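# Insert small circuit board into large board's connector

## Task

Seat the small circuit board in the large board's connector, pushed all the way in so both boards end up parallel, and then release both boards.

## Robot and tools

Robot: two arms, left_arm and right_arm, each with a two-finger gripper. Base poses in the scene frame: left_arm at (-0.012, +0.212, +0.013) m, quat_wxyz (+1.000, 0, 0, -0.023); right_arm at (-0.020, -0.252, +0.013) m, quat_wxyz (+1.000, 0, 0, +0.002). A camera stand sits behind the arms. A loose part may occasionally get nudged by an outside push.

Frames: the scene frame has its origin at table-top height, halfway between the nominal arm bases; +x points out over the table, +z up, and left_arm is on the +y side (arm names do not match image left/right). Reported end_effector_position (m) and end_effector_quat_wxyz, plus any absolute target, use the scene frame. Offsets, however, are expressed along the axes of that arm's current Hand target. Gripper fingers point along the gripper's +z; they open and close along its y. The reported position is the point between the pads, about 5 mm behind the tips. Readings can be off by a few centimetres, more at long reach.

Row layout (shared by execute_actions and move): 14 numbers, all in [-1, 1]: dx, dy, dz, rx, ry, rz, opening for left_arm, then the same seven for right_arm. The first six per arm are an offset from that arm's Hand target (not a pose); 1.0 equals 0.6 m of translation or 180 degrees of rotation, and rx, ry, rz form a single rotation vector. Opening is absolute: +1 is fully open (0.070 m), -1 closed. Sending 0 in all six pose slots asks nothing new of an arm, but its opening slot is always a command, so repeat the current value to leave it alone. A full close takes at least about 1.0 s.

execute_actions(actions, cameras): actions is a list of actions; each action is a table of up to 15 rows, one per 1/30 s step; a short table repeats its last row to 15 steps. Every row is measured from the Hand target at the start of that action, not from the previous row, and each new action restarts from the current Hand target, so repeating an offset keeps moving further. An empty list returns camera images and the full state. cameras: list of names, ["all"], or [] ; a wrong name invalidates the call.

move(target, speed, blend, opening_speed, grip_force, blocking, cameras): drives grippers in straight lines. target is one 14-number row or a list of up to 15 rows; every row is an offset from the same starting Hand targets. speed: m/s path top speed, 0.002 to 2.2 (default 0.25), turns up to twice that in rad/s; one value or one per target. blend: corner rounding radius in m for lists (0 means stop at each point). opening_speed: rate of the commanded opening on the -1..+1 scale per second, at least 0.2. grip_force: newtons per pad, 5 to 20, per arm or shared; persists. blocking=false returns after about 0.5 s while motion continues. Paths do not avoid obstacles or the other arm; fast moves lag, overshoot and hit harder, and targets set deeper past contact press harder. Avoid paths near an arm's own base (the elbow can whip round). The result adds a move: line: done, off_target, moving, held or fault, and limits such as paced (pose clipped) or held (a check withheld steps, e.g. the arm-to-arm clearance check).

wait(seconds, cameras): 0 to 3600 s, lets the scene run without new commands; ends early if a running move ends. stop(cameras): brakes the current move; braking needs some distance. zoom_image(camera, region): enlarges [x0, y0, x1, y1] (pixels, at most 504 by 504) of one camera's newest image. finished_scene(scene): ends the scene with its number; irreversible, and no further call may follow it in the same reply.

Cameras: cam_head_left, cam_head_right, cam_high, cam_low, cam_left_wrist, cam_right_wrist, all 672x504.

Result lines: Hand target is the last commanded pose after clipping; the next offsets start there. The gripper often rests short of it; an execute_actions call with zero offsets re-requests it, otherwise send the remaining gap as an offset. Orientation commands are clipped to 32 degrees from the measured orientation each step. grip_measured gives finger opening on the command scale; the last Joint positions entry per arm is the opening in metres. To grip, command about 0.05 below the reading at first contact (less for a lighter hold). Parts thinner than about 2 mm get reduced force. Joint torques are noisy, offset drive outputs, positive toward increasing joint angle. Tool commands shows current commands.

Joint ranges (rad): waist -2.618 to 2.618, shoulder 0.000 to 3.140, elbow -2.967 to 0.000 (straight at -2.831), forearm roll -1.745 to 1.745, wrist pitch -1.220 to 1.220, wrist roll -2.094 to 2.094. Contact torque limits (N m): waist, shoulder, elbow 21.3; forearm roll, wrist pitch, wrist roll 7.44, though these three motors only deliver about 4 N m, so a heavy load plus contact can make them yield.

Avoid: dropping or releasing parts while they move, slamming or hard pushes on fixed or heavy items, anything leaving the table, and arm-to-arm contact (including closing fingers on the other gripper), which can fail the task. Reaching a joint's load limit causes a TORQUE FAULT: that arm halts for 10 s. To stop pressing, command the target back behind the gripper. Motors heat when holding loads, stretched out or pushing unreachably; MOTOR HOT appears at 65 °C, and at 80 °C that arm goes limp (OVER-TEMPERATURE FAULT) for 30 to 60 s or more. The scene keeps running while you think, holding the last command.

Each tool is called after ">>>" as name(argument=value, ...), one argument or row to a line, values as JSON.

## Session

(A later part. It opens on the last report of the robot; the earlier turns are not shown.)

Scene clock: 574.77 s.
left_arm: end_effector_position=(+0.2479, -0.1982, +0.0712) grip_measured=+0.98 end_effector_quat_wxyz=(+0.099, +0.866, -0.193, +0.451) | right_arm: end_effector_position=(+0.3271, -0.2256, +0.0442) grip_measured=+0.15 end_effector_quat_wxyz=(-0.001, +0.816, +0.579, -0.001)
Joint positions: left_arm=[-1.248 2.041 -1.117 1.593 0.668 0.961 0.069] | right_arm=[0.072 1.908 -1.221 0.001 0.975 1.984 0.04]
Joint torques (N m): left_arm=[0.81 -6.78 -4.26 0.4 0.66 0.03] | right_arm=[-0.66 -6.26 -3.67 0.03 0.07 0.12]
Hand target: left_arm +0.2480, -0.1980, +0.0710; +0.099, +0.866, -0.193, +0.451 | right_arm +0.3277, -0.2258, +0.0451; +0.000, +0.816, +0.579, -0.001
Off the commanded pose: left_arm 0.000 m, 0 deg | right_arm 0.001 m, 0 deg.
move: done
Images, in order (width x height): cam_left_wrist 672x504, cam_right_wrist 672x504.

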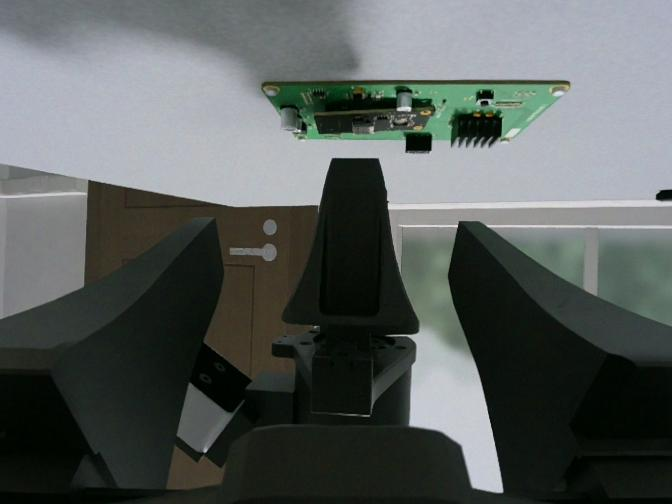

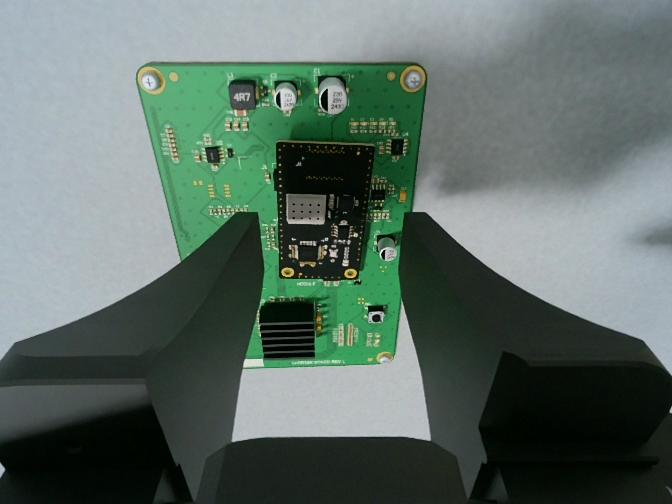

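>>> move(
  target=[
    [0,0,0,0,0,0,1, 0,0.0017,0.03,-0.03,0,0,0.15],
    [0,0,0,0,0,0,1, 0,0.0017,0.0443,-0.03,0,0,0.15],
  ],
  speed=[0.08,0.03],
  cameras=["cam_right_wrist","cam_left_wrist"],
)

>>> zoom_image(
  camera="cam_left_wrist",
  region=[270, 70, 450, 180],
)

>>> zoom_image(
  camera="cam_right_wrist",
  region=[240, 100, 440, 300],
)

Scene clock: 597.93 s.
left_arm: end_effector_position=(+0.2479, -0.1982, +0.0712) grip_measured=+0.98 end_effector_quat_wxyz=(+0.099, +0.866, -0.193, +0.451) | right_arm: end_effector_position=(+0.3289, -0.2260, +0.0186) grip_measured=+0.15 end_effector_quat_wxyz=(+0.038, +0.815, +0.578, +0.027)
Joint positions: left_arm=[-1.248 2.041 -1.117 1.593 0.668 0.961 0.069] | right_arm=[0.096 1.906 -1.091 -0.058 0.759 2.049 0.04]
Joint torques (N m): left_arm=[1.07 -6.23 -5.65 0.44 0.5 -0.23] | right_arm=[0 -4.89 -2.68 -0.01 -0.03 0.2]
Hand target: left_arm +0.2480, -0.1980, +0.0710; +0.099, +0.866, -0.193, +0.451 | right_arm +0.3287, -0.2262, +0.0185; +0.038, +0.815, +0.578, +0.027
Off the commanded pose: left_arm 0.000 m, 0 deg | right_arm 0.000 m, 0 deg.
move: done
Images, in order (width x height): cam_left_wrist 672x504, cam_right_wrist 672x504.

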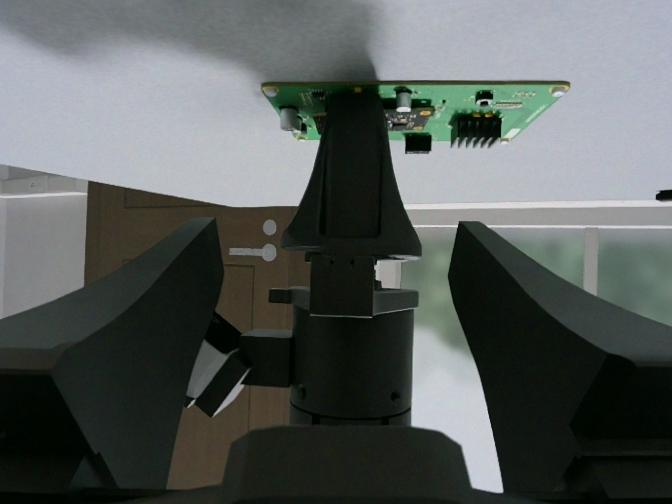

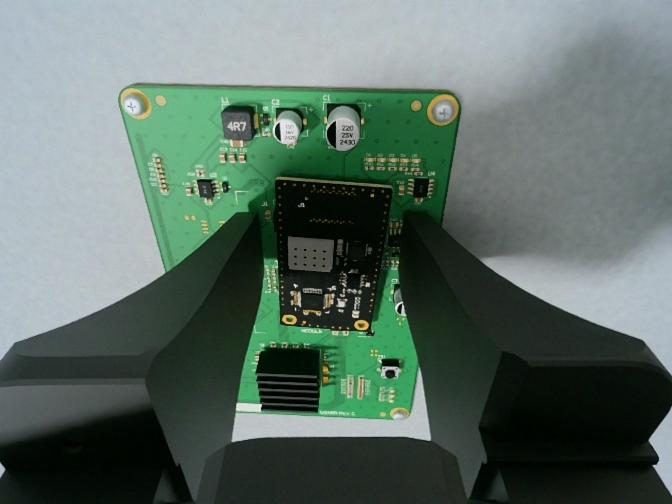

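Scaled by 2.800 from the camera's image (finer frame: 960x720).

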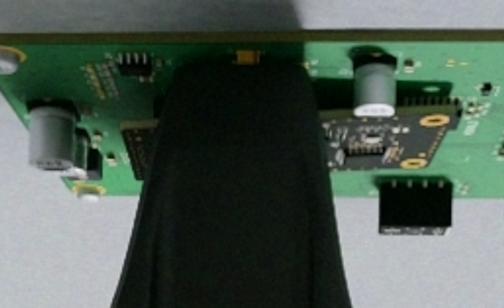

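Scaled by 2.520 from the camera's image (finer frame: 960x720).

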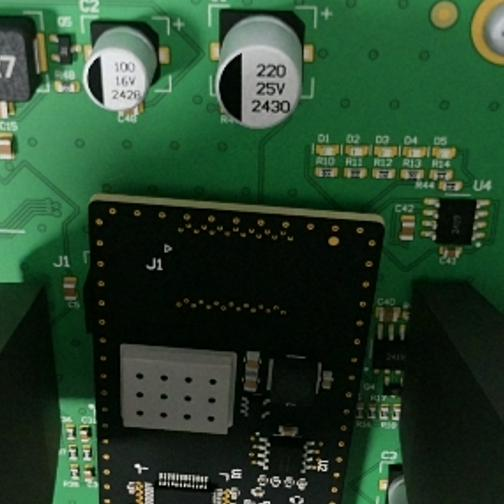

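>>> move(
  target=[0,0,0,0,0,0,1, 0,0,0,0,0,0,-0.25],
  opening_speed=0.5,
  cameras=["cam_right_wrist"],
)

>>> zoom_image(
  camera="cam_right_wrist",
  region=[240, 100, 440, 300],
)

Scene clock: 605.27 s.
left_arm: end_effector_position=(+0.2479, -0.1982, +0.0712) grip_measured=+0.98 end_effector_quat_wxyz=(+0.099, +0.866, -0.193, +0.451) | right_arm: end_effector_position=(+0.3292, -0.2261, +0.0188) grip_measured=-0.15 end_effector_quat_wxyz=(+0.039, +0.815, +0.578, +0.027)
Joint positions: left_arm=[-1.248 2.041 -1.117 1.593 0.668 0.961 0.069] | right_arm=[0.096 1.906 -1.092 -0.059 0.759 2.049 0.03]
Joint torques (N m): left_arm=[1.08 -6.25 -5.64 0.43 0.5 -0.23] | right_arm=[0.27 -4.64 -1.73 0.4 0.58 0.15]
Hand target: left_arm +0.2480, -0.1980, +0.0710; +0.099, +0.866, -0.193, +0.451 | right_arm +0.3287, -0.2262, +0.0185; +0.038, +0.815, +0.578, +0.027
Off the commanded pose: left_arm 0.000 m, 0 deg | right_arm 0.001 m, 0 deg.
move: done

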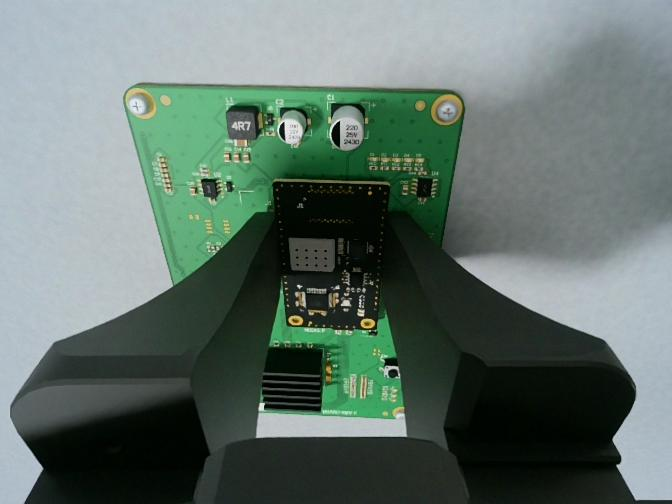

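Scaled by 2.520 from the camera's image (finer frame: 960x720).

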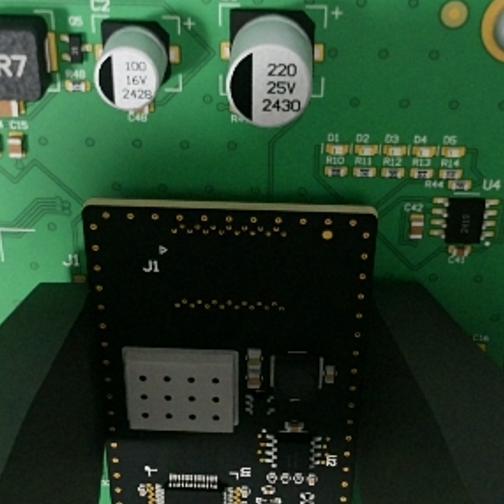

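>>> move(
  target=[
    [0,0,0,0,0,0,1, 0,0,-0.0417,0,0,0,-0.25],
    [0,0,0,0,0,0,1, 0.05,0,-0.0417,0,0,0,-0.25],
  ],
  speed=0.08,
  blend=0.005,
  cameras=["cam_right_wrist","cam_left_wrist"],
)

>>> zoom_image(
  camera="cam_left_wrist",
  region=[270, 70, 450, 180],
)

>>> zoom_image(
  camera="cam_right_wrist",
  region=[220, 50, 420, 200],
)

Scene clock: 615.13 s.
left_arm: end_effector_position=(+0.2479, -0.1982, +0.0712) grip_measured=+0.98 end_effector_quat_wxyz=(+0.099, +0.866, -0.193, +0.451) | right_arm: end_effector_position=(+0.3366, -0.1965, +0.0435) grip_measured=-0.15 end_effector_quat_wxyz=(+0.033, +0.813, +0.581, +0.029)
Joint positions: left_arm=[-1.248 2.041 -1.117 1.593 0.668 0.961 0.069] | right_arm=[0.173 1.892 -1.189 -0.046 0.874 2.105 0.03]
Joint torques (N m): left_arm=[1.09 -6.25 -5.65 0.42 0.51 -0.23] | right_arm=[-0.5 -5.48 -2.84 -0.08 -0.16 0.15]
Motor temperatures (°C): left_arm=[24 27 24 27 28 27] | right_arm=[23 27 28 27 33 27]
Hand target: left_arm +0.2480, -0.1980, +0.0710; +0.099, +0.866, -0.193, +0.451 | right_arm +0.3364, -0.1971, +0.0434; +0.038, +0.815, +0.578, +0.027
Off the commanded pose: left_arm 0.000 m, 0 deg | right_arm 0.001 m, 1 deg.
joint sent to its limit (right arm) — joint 6 (wrist roll), upper limit. The joint targets still meet the commanded pose.
move: done
Images, in order (width x height): cam_left_wrist 672x504, cam_right_wrist 672x504.

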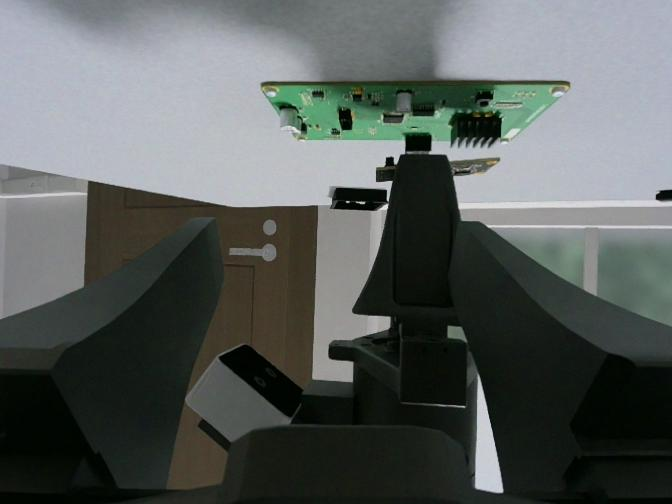

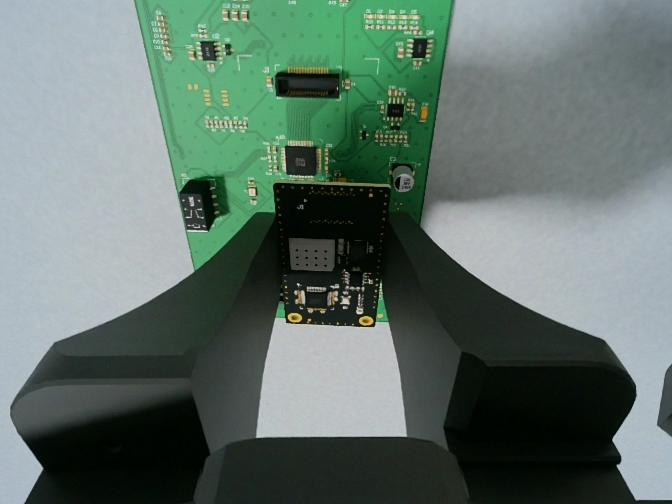

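Scaled by 2.800 from the camera's image (finer frame: 960x720).

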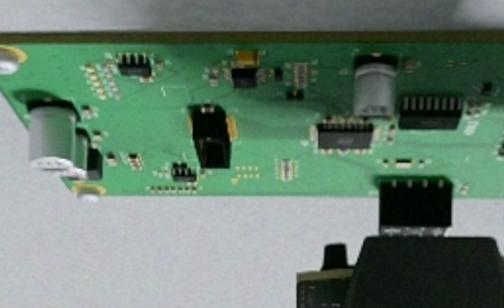

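Scaled by 2.520 from the camera's image (finer frame: 960x720).

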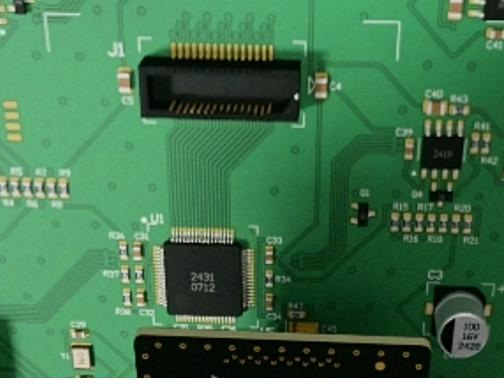

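>>> move(
  target=[0,0,0,0,0,0,1, -0.0327,0.0117,0.008,0,0.025,0,-0.25],
  speed=0.08,
  cameras=["cam_right_wrist","cam_left_wrist"],
)

>>> zoom_image(
  camera="cam_left_wrist",
  region=[270, 70, 450, 180],
)

>>> zoom_image(
  camera="cam_right_wrist",
  region=[220, 100, 420, 250],
)

Scene clock: 642.47 s.
left_arm: end_effector_position=(+0.2479, -0.1982, +0.0712) grip_measured=+0.98 end_effector_quat_wxyz=(+0.099, +0.866, -0.193, +0.451) | right_arm: end_effector_position=(+0.3370, -0.2184, +0.0392) grip_measured=-0.15 end_effector_quat_wxyz=(+0.015, +0.813, +0.579, +0.059)
Joint positions: left_arm=[-1.248 2.041 -1.117 1.593 0.668 0.961 0.069] | right_arm=[0.069 1.871 -1.131 0.048 0.803 1.947 0.03]
Joint torques (N m): left_arm=[1.1 -6.27 -5.62 0.42 0.51 -0.22] | right_arm=[0.52 -6.32 -2.5 -0.01 -0.06 0.18]
Hand target: left_arm +0.2480, -0.1980, +0.0710; +0.099, +0.866, -0.193, +0.451 | right_arm +0.3369, -0.2181, +0.0393; +0.015, +0.813, +0.579, +0.059
Off the commanded pose: left_arm 0.000 m, 0 deg | right_arm 0.000 m, 0 deg.
move: done
Images, in order (width x height): cam_left_wrist 672x504, cam_right_wrist 672x504.

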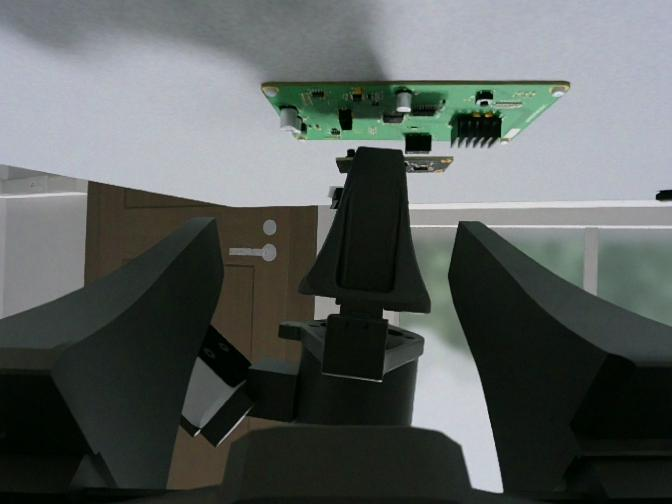

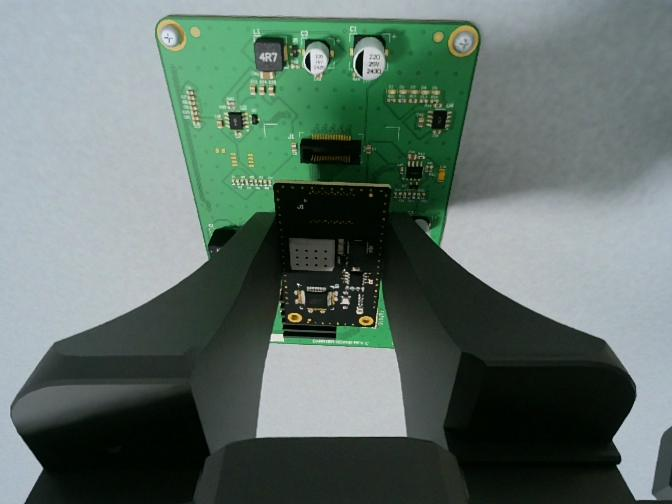

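Scaled by 2.800 from the camera's image (finer frame: 960x720).

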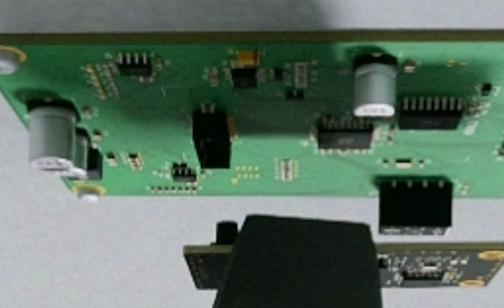

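Scaled by 2.520 from the camera's image (finer frame: 960x720).

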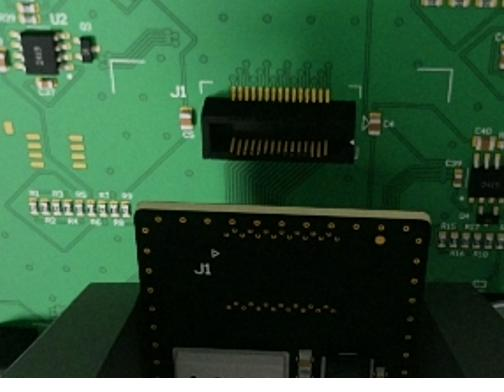

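>>> move(
  target=[0,0,0,0,0,0,1, -0.0041,0.0007,0.0097,0,0,0,-0.25],
  speed=0.05,
  cameras=["cam_right_wrist","cam_left_wrist"],
)

>>> zoom_image(
  camera="cam_left_wrist",
  region=[300, 80, 420, 170],
)

>>> zoom_image(
  camera="cam_right_wrist",
  region=[220, 100, 420, 250],
)

Scene clock: 651.87 s.
left_arm: end_effector_position=(+0.2479, -0.1982, +0.0712) grip_measured=+0.98 end_effector_quat_wxyz=(+0.099, +0.866, -0.193, +0.451) | right_arm: end_effector_position=(+0.3376, -0.2199, +0.0337) grip_measured=-0.15 end_effector_quat_wxyz=(+0.016, +0.813, +0.579, +0.059)
Joint positions: left_arm=[-1.248 2.041 -1.117 1.593 0.668 0.961 0.069] | right_arm=[0.065 1.882 -1.123 0.049 0.781 1.94 0.03]
Joint torques (N m): left_arm=[1.07 -6.24 -5.67 0.42 0.5 -0.21] | right_arm=[-0.58 -4.75 -2.07 0.13 -0.05 -0.22]
Hand target: left_arm +0.2480, -0.1980, +0.0710; +0.099, +0.866, -0.193, +0.451 | right_arm +0.3372, -0.2203, +0.0334; +0.015, +0.813, +0.579, +0.059
Off the commanded pose: left_arm 0.000 m, 0 deg | right_arm 0.001 m, 0 deg.
move: done
Images, in order (width x height): cam_left_wrist 672x504, cam_right_wrist 672x504.

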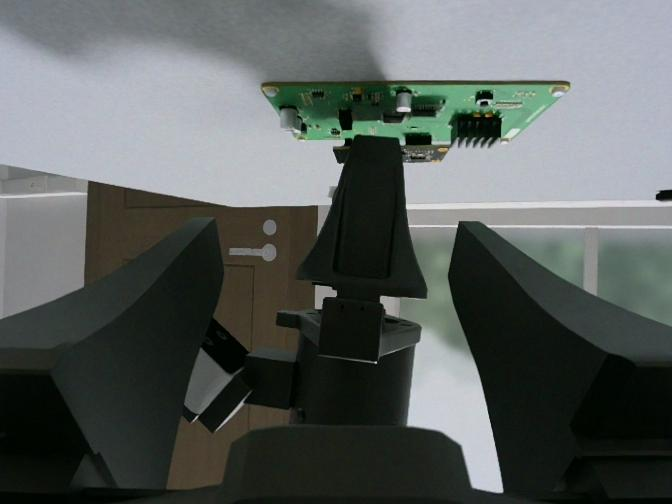

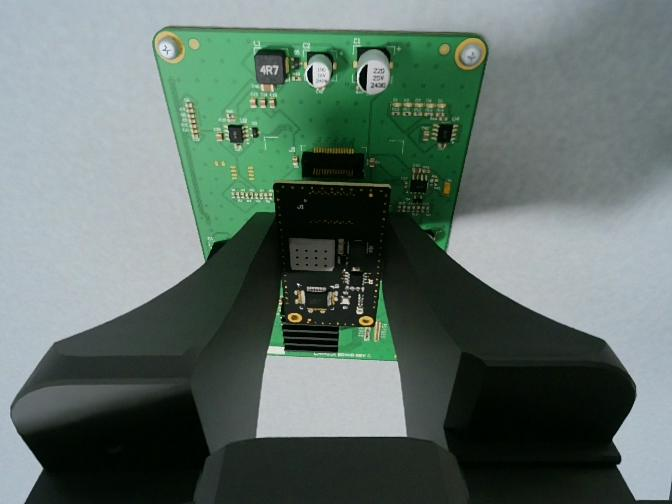

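Scaled by 4.200 from the camera's image (finer frame: 960x720).

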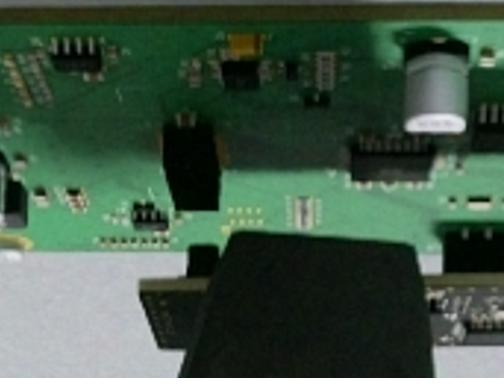

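Scaled by 2.520 from the camera's image (finer frame: 960x720).

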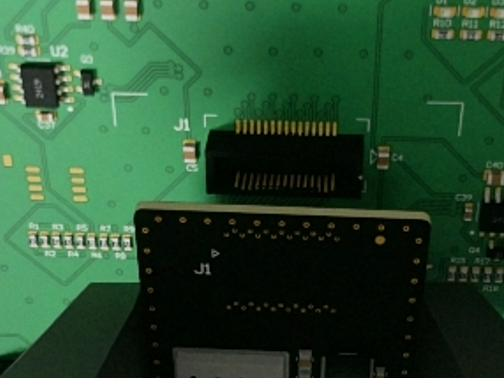

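>>> move(
  target=[0,0,0,0,0,0,1, -0.0009,-0.001,0.0033,0,0,0,-0.25],
  speed=0.03,
  cameras=["cam_right_wrist","cam_left_wrist"],
)

>>> zoom_image(
  camera="cam_left_wrist",
  region=[300, 90, 400, 165],
)

>>> zoom_image(
  camera="cam_right_wrist",
  region=[250, 110, 410, 230],
)

Scene clock: 662.27 s.
left_arm: end_effector_position=(+0.2479, -0.1982, +0.0712) grip_measured=+0.98 end_effector_quat_wxyz=(+0.099, +0.866, -0.193, +0.451) | right_arm: end_effector_position=(+0.3364, -0.2206, +0.0310) grip_measured=-0.15 end_effector_quat_wxyz=(+0.015, +0.813, +0.579, +0.058)
Joint positions: left_arm=[-1.248 2.041 -1.117 1.593 0.668 0.961 0.069] | right_arm=[0.063 1.885 -1.116 0.05 0.774 1.938 0.03]
Joint torques (N m): left_arm=[1.06 -6.21 -5.65 0.41 0.5 -0.21] | right_arm=[-0.68 -5.38 -2.81 0.13 -0.16 -0.13]
Hand target: left_arm +0.2480, -0.1980, +0.0710; +0.099, +0.866, -0.193, +0.451 | right_arm +0.3367, -0.2205, +0.0313; +0.015, +0.813, +0.579, +0.059
Off the commanded pose: left_arm 0.000 m, 0 deg | right_arm 0.000 m, 0 deg.
move: done
Images, in order (width x height): cam_left_wrist 672x504, cam_right_wrist 672x504.

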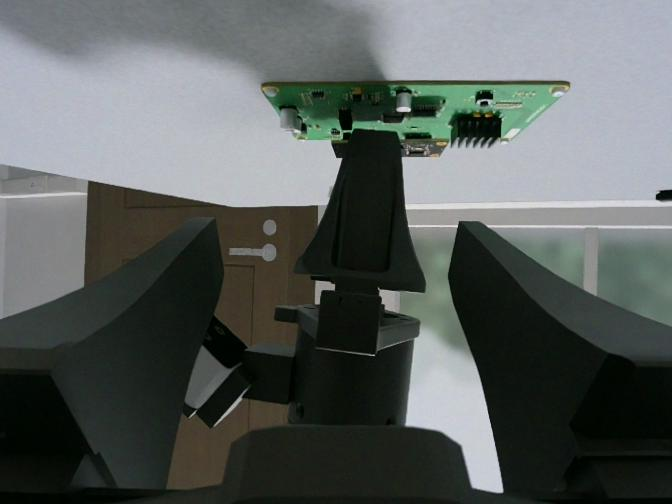

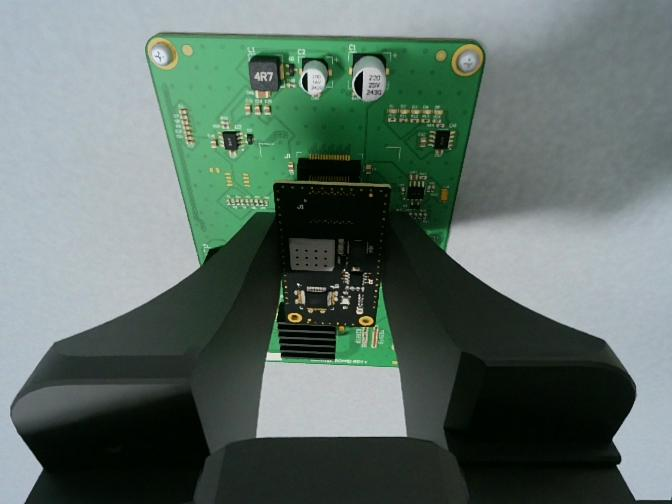

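Scaled by 5.040 from the camera's image (finer frame: 960x720).

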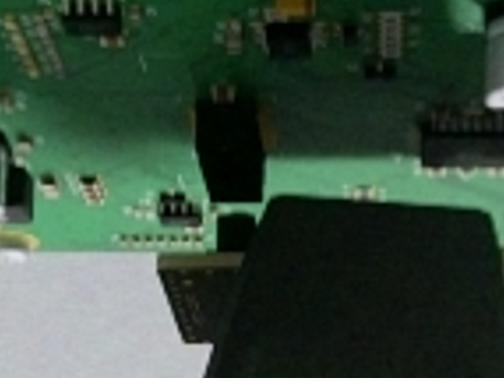

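Scaled by 3.150 from the camera's image (finer frame: 960x720).

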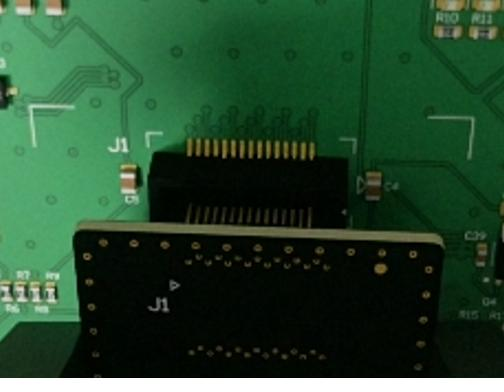

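>>> move(
  target=[0,0,0,0,0,0,1, -0.0003,0.0009,0.0025,0,0,0,-0.25],
  speed=0.02,
  cameras=["cam_right_wrist","cam_left_wrist"],
)

>>> zoom_image(
  camera="cam_left_wrist",
  region=[300, 90, 400, 165],
)

>>> zoom_image(
  camera="cam_right_wrist",
  region=[250, 110, 410, 230],
)

Scene clock: 667.33 s.
left_arm: end_effector_position=(+0.2479, -0.1982, +0.0712) grip_measured=+0.98 end_effector_quat_wxyz=(+0.099, +0.866, -0.193, +0.451) | right_arm: end_effector_position=(+0.3375, -0.2205, +0.0302) grip_measured=-0.15 end_effector_quat_wxyz=(+0.016, +0.813, +0.579, +0.059)
Joint positions: left_arm=[-1.248 2.041 -1.117 1.593 0.668 0.961 0.069] | right_arm=[0.063 1.888 -1.117 0.05 0.769 1.937 0.03]
Joint torques (N m): left_arm=[1.07 -6.22 -5.65 0.4 0.5 -0.2] | right_arm=[-0.86 -5.09 -3.35 0.12 -0.03 -0.21]
Hand target: left_arm +0.2480, -0.1980, +0.0710; +0.099, +0.866, -0.193, +0.451 | right_arm +0.3373, -0.2208, +0.0299; +0.015, +0.813, +0.579, +0.059
Off the commanded pose: left_arm 0.000 m, 0 deg | right_arm 0.000 m, 0 deg.
move: done
Images, in order (width x height): cam_left_wrist 672x504, cam_right_wrist 672x504.

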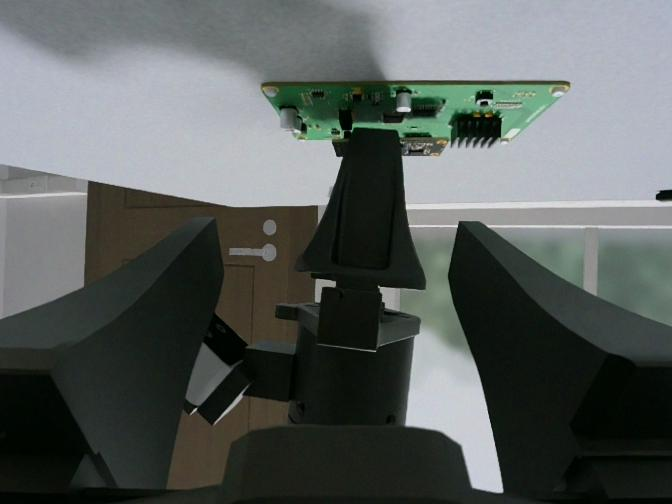

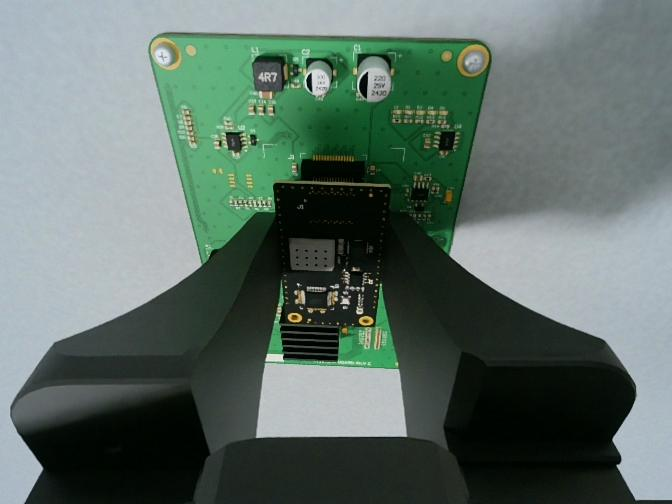

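Scaled by 5.040 from the camera's image (finer frame: 960x720).

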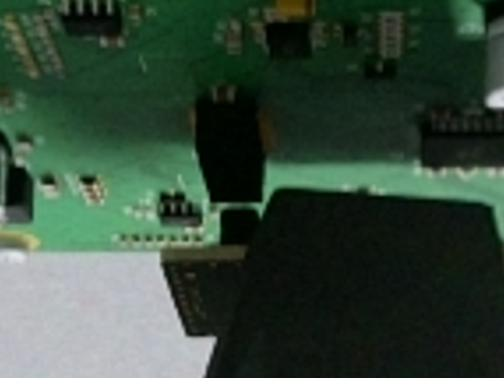

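Scaled by 3.150 from the camera's image (finer frame: 960x720).

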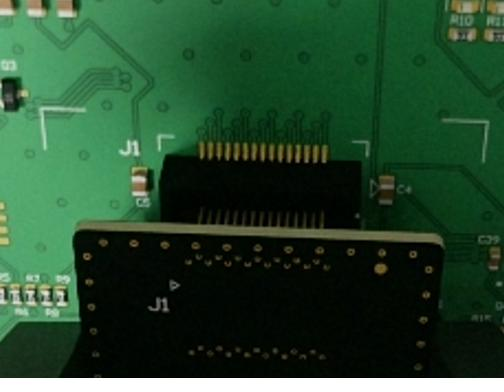

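>>> move(
  target=[0,0,0,0,0,0,1, -0.0003,-0.0006,0.0025,0,0,0,-0.25],
  speed=0.02,
  cameras=["cam_right_wrist","cam_left_wrist"],
)

>>> zoom_image(
  camera="cam_left_wrist",
  region=[300, 90, 400, 165],
)

>>> zoom_image(
  camera="cam_right_wrist",
  region=[250, 110, 410, 230],
)

Scene clock: 673.23 s.
left_arm: end_effector_position=(+0.2479, -0.1982, +0.0712) grip_measured=+0.98 end_effector_quat_wxyz=(+0.099, +0.866, -0.193, +0.451) | right_arm: end_effector_position=(+0.3372, -0.2209, +0.0285) grip_measured=-0.15 end_effector_quat_wxyz=(+0.016, +0.813, +0.579, +0.059)
Joint positions: left_arm=[-1.248 2.041 -1.117 1.593 0.668 0.961 0.069] | right_arm=[0.062 1.892 -1.114 0.05 0.764 1.937 0.03]
Joint torques (N m): left_arm=[1.09 -6.26 -5.65 0.4 0.49 -0.2] | right_arm=[-0.42 -5.45 -2.08 0.09 -0.21 -0.18]
Hand target: left_arm +0.2480, -0.1980, +0.0710; +0.099, +0.866, -0.193, +0.451 | right_arm +0.3371, -0.2208, +0.0283; +0.015, +0.813, +0.579, +0.059
Off the commanded pose: left_arm 0.000 m, 0 deg | right_arm 0.000 m, 0 deg.
move: done
Images, in order (width x height): cam_left_wrist 672x504, cam_right_wrist 672x504.

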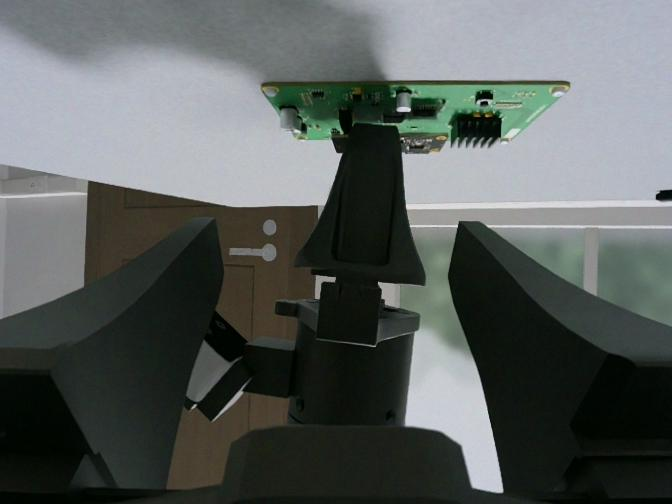

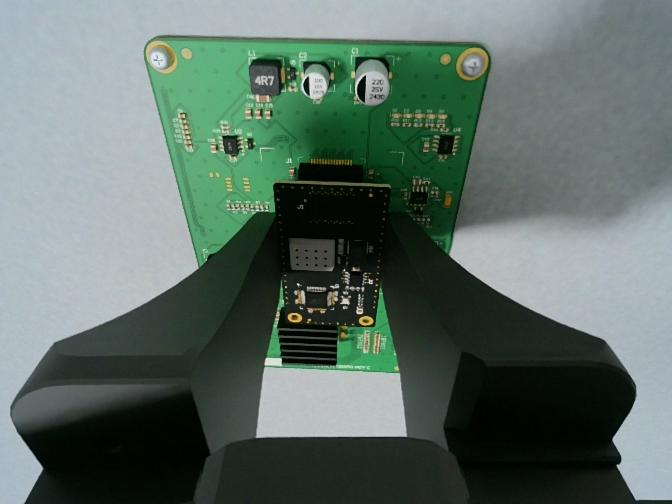

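Scaled by 5.040 from the camera's image (finer frame: 960x720).

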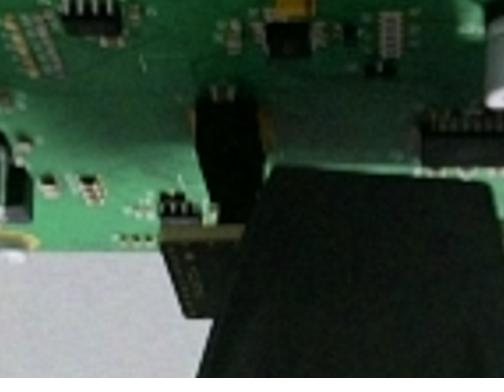

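Scaled by 3.150 from the camera's image (finer frame: 960x720).

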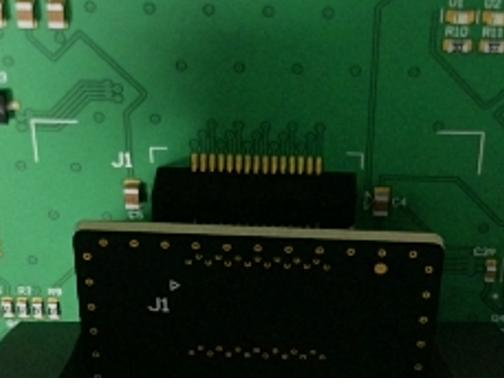

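>>> move(
  target=[0,0,0,0,0,0,1, -0.0002,0,0.0025,0,0,0,-0.25],
  speed=0.02,
  cameras=["cam_right_wrist","cam_left_wrist"],
)

>>> zoom_image(
  camera="cam_left_wrist",
  region=[290, 80, 460, 180],
)

>>> zoom_image(
  camera="cam_right_wrist",
  region=[250, 110, 410, 230],
)

Scene clock: 676.97 s.
left_arm: end_effector_position=(+0.2479, -0.1982, +0.0712) grip_measured=+0.98 end_effector_quat_wxyz=(+0.099, +0.866, -0.193, +0.451) | right_arm: end_effector_position=(+0.3375, -0.2208, +0.0271) grip_measured=-0.15 end_effector_quat_wxyz=(+0.016, +0.813, +0.579, +0.059)
Joint positions: left_arm=[-1.248 2.041 -1.117 1.593 0.668 0.961 0.069] | right_arm=[0.062 1.895 -1.112 0.051 0.758 1.936 0.03]
Joint torques (N m): left_arm=[1.1 -6.19 -5.64 0.39 0.51 -0.2] | right_arm=[-0.1 -4.67 -2.26 0.1 -0.06 -0.24]
Hand target: left_arm +0.2480, -0.1980, +0.0710; +0.099, +0.866, -0.193, +0.451 | right_arm +0.3372, -0.2208, +0.0268; +0.015, +0.813, +0.579, +0.059
Off the commanded pose: left_arm 0.000 m, 0 deg | right_arm 0.000 m, 0 deg.
move: done
Images, in order (width x height): cam_left_wrist 672x504, cam_right_wrist 672x504.

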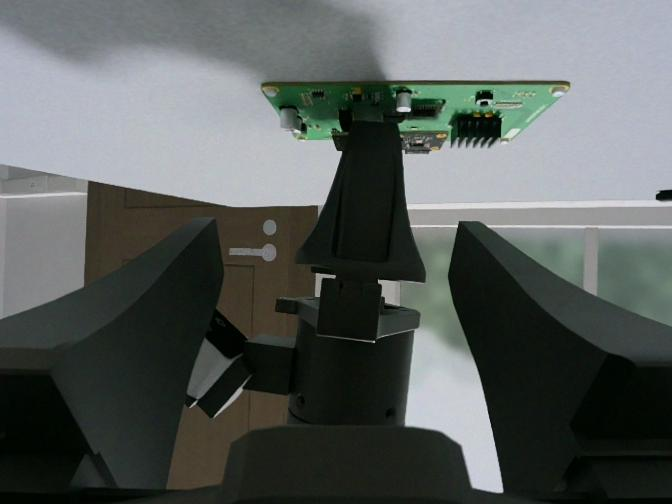

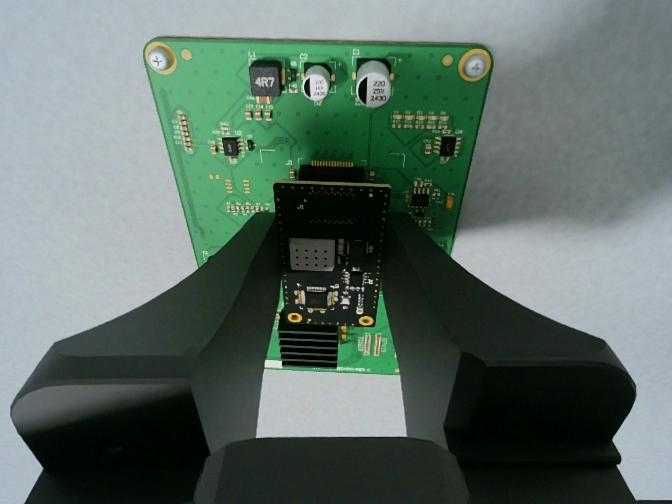

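Scaled by 2.965 from the camera's image (finer frame: 960x720).

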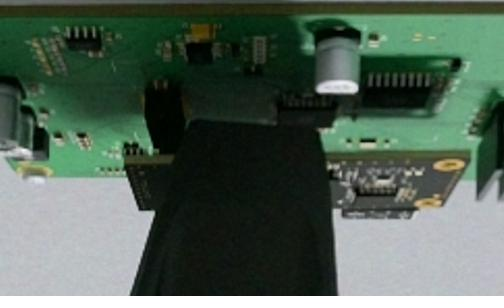

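Scaled by 3.150 from the camera's image (finer frame: 960x720).

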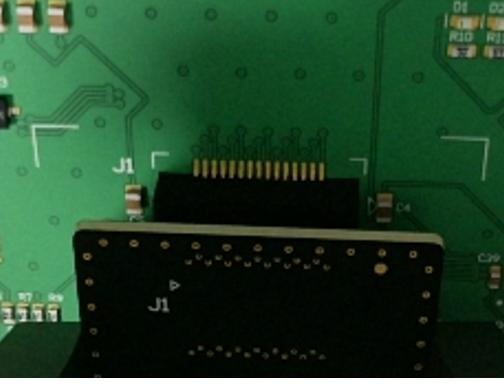

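>>> move(
  target=[0,0,0,0,0,0,1, -0.0004,0,0.0033,0,0.004,0,-0.25],
  speed=0.02,
  cameras=["cam_right_wrist","cam_left_wrist"],
)

>>> zoom_image(
  camera="cam_left_wrist",
  region=[290, 80, 460, 180],
)

>>> zoom_image(
  camera="cam_right_wrist",
  region=[250, 110, 410, 230],
)

Scene clock: 680.13 s.
left_arm: end_effector_position=(+0.2479, -0.1982, +0.0712) grip_measured=+0.98 end_effector_quat_wxyz=(+0.099, +0.866, -0.193, +0.451) | right_arm: end_effector_position=(+0.3375, -0.2207, +0.0252) grip_measured=-0.15 end_effector_quat_wxyz=(+0.012, +0.812, +0.579, +0.064)
Joint positions: left_arm=[-1.248 2.041 -1.117 1.593 0.668 0.961 0.069] | right_arm=[0.054 1.896 -1.104 0.071 0.745 1.912 0.03]
Joint torques (N m): left_arm=[1.08 -6.23 -5.67 0.38 0.5 -0.19] | right_arm=[-0.43 -4.5 -2.1 0 -0.18 0]
Hand target: left_arm +0.2480, -0.1980, +0.0710; +0.099, +0.866, -0.193, +0.451 | right_arm +0.3374, -0.2210, +0.0248; +0.012, +0.813, +0.579, +0.064
Off the commanded pose: left_arm 0.000 m, 0 deg | right_arm 0.000 m, 0 deg.
move: done
Images, in order (width x height): cam_left_wrist 672x504, cam_right_wrist 672x504.

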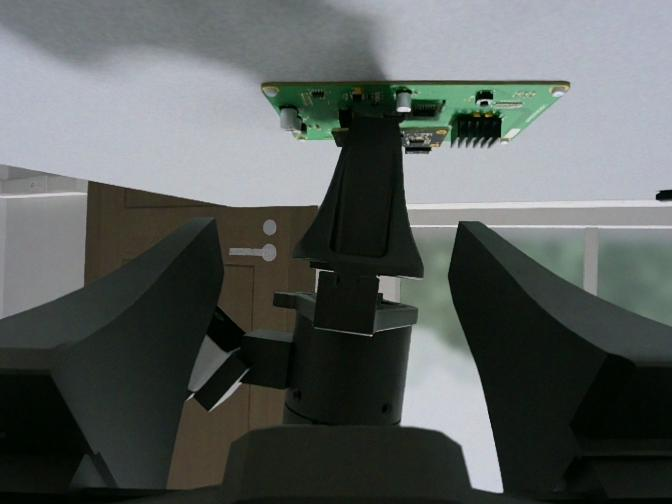

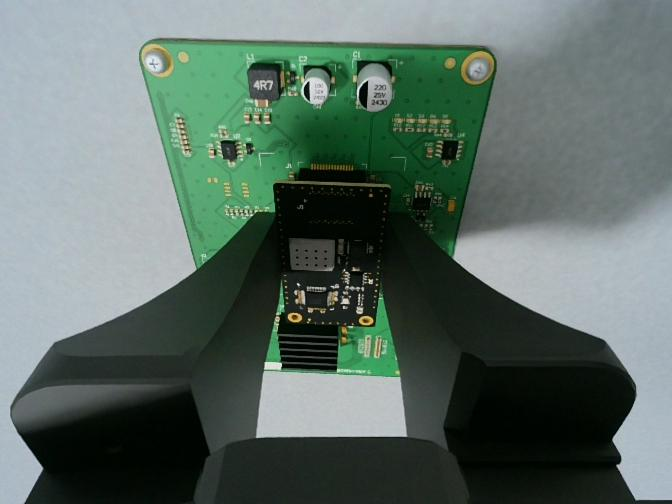

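Scaled by 2.965 from the camera's image (finer frame: 960x720).

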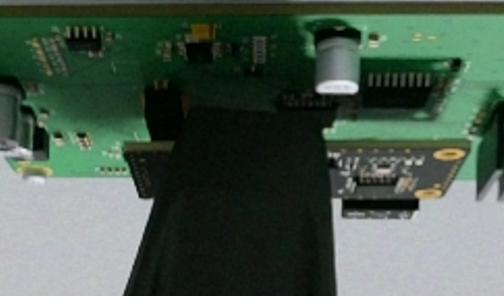

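Scaled by 3.150 from the camera's image (finer frame: 960x720).

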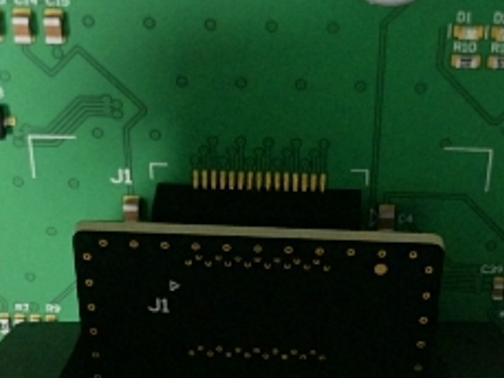

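>>> move(
  target=[0,0,0,0,0,0,1, -0.0004,0,0.0033,0,0.004,0,-0.25],
  speed=0.02,
  cameras=["cam_left_wrist"],
)

>>> zoom_image(
  camera="cam_left_wrist",
  region=[290, 80, 460, 180],
)

Scene clock: 683.10 s.
left_arm: end_effector_position=(+0.2479, -0.1982, +0.0712) grip_measured=+0.98 end_effector_quat_wxyz=(+0.099, +0.866, -0.193, +0.451) | right_arm: end_effector_position=(+0.3382, -0.2205, +0.0236) grip_measured=-0.15 end_effector_quat_wxyz=(+0.009, +0.812, +0.579, +0.070)
Joint positions: left_arm=[-1.248 2.041 -1.117 1.593 0.668 0.961 0.069] | right_arm=[0.047 1.898 -1.097 0.091 0.731 1.889 0.03]
Joint torques (N m): left_arm=[1.07 -6.25 -5.64 0.38 0.5 -0.19] | right_arm=[-0.96 -2.79 -0.87 -0.13 0 -0.02]
Motor temperatures (°C): left_arm=[24 27 24 27 28 27] | right_arm=[23 27 28 27 28 27]
Hand target: left_arm +0.2480, -0.1980, +0.0710; +0.099, +0.866, -0.193, +0.451 | right_arm +0.3375, -0.2211, +0.0229; +0.008, +0.812, +0.579, +0.069
Off the commanded pose: left_arm 0.000 m, 0 deg | right_arm 0.001 m, 0 deg.
move: done

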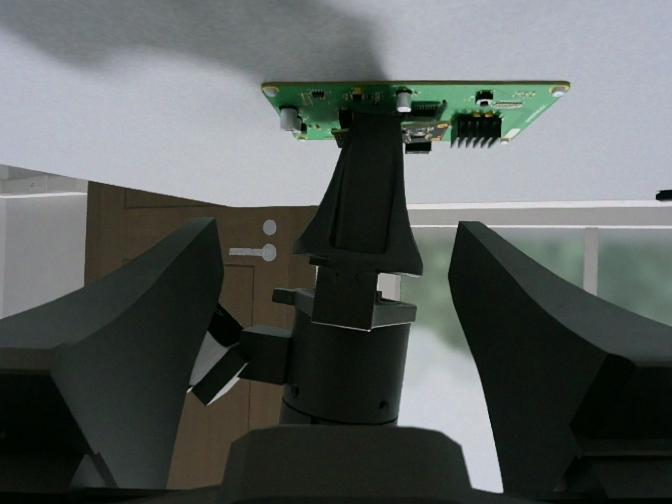

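Scaled by 2.965 from the camera's image (finer frame: 960x720).

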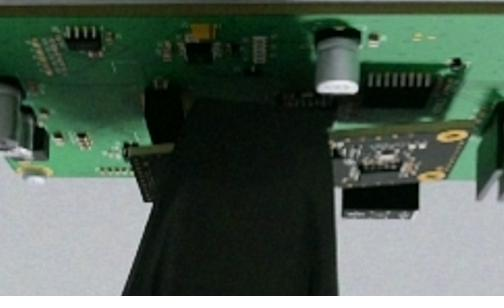

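>>> move(
  target=[0,0,0,0,0,0,1, 0,0,-0.0008,0,0.0195,0,-0.25],
  speed=0.02,
  cameras=["cam_left_wrist"],
)

>>> zoom_image(
  camera="cam_left_wrist",
  region=[290, 80, 460, 180],
)

Scene clock: 691.23 s.
left_arm: end_effector_position=(+0.2479, -0.1982, +0.0712) grip_measured=+0.98 end_effector_quat_wxyz=(+0.099, +0.866, -0.193, +0.451) | right_arm: end_effector_position=(+0.3373, -0.2211, +0.0232) grip_measured=-0.15 end_effector_quat_wxyz=(-0.010, +0.810, +0.579, +0.094)
Joint positions: left_arm=[-1.248 2.041 -1.117 1.593 0.668 0.961 0.069] | right_arm=[0.007 1.889 -1.072 0.19 0.707 1.775 0.03]
Joint torques (N m): left_arm=[1.1 -6.23 -5.63 0.37 0.5 -0.18] | right_arm=[-0.33 -4.35 -0.72 -0.05 -0.15 0.05]
Hand target: left_arm +0.2480, -0.1980, +0.0710; +0.099, +0.866, -0.193, +0.451 | right_arm +0.3375, -0.2211, +0.0233; -0.010, +0.810, +0.579, +0.094
Off the commanded pose: left_arm 0.000 m, 0 deg | right_arm 0.000 m, 0 deg.
move: done

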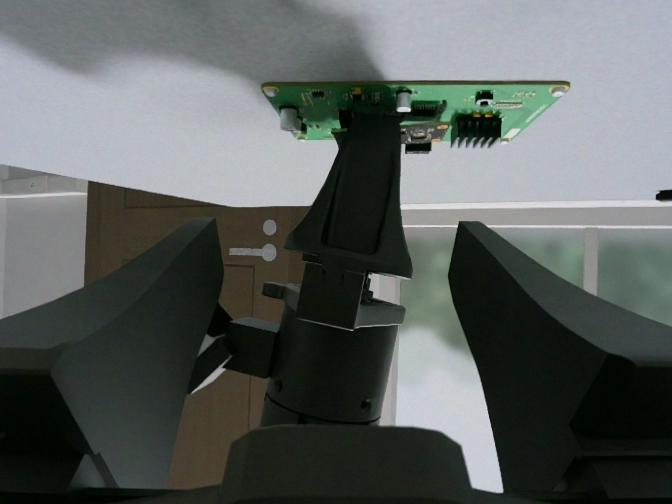

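Scaled by 2.965 from the camera's image (finer frame: 960x720).

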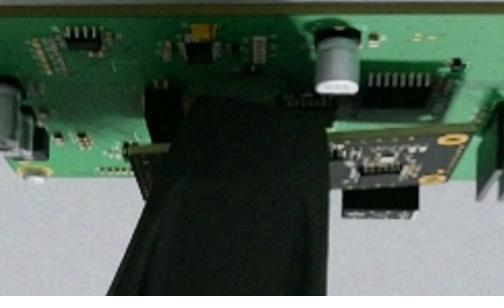

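>>> move(
  target=[
    [0,0,0,0,0,0,1, 0,0,0,0,0,0,0.0],
    [0,0,0,0,0,0,1, 0,0,-0.04,0,0,0,0.0],
  ],
  speed=0.1,
  opening_speed=0.6,
  cameras=["cam_left_wrist","cam_right_wrist"],
)

>>> zoom_image(
  camera="cam_left_wrist",
  region=[290, 80, 460, 180],
)

>>> zoom_image(
  camera="cam_right_wrist",
  region=[240, 100, 440, 250],
)

Scene clock: 702.47 s.
left_arm: end_effector_position=(+0.2479, -0.1982, +0.0712) grip_measured=+0.98 end_effector_quat_wxyz=(+0.099, +0.866, -0.193, +0.451) | right_arm: end_effector_position=(+0.3344, -0.2240, +0.0478) grip_measured=+0.00 end_effector_quat_wxyz=(-0.009, +0.810, +0.579, +0.095)
Joint positions: left_arm=[-1.248 2.041 -1.117 1.593 0.668 0.961 0.069] | right_arm=[-0.002 1.829 -1.096 0.176 0.788 1.787 0.035]
Joint torques (N m): left_arm=[1.1 -6.24 -5.66 0.37 0.49 -0.17] | right_arm=[-0.49 -4.33 -2.79 0.12 -0.23 0.11]
Hand target: left_arm +0.2480, -0.1980, +0.0710; +0.099, +0.866, -0.193, +0.451 | right_arm +0.3341, -0.2241, +0.0469; -0.010, +0.810, +0.579, +0.094
Off the commanded pose: left_arm 0.000 m, 0 deg | right_arm 0.001 m, 0 deg.
move: done

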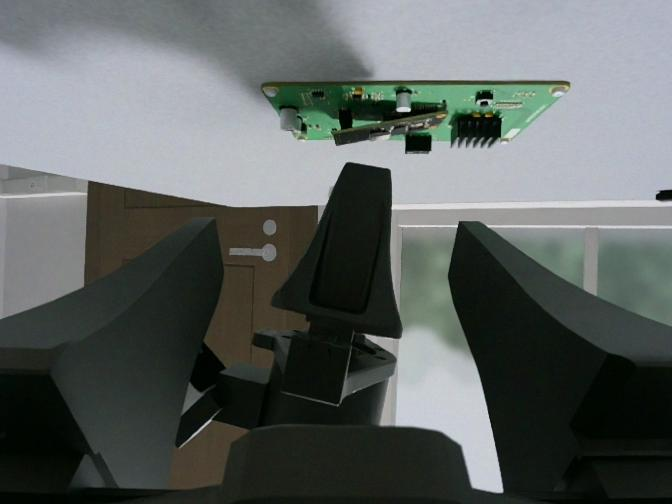

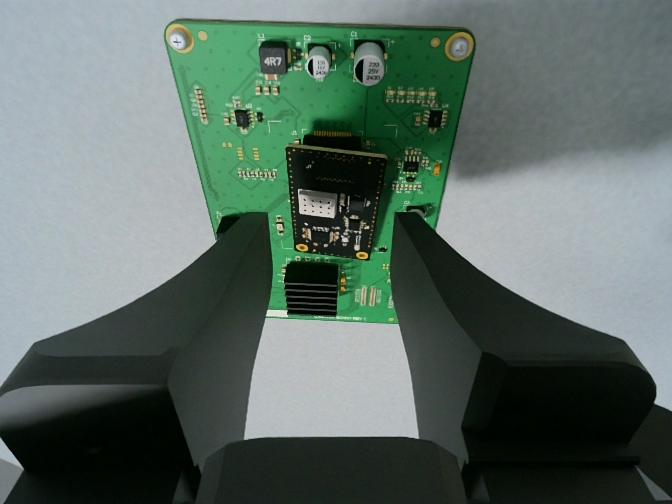

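Scaled by 2.965 from the camera's image (finer frame: 960x720).

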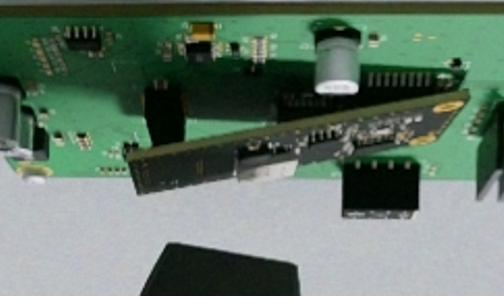

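Scaled by 2.520 from the camera's image (finer frame: 960x720).

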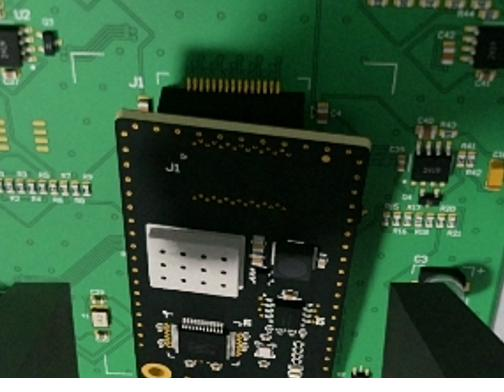

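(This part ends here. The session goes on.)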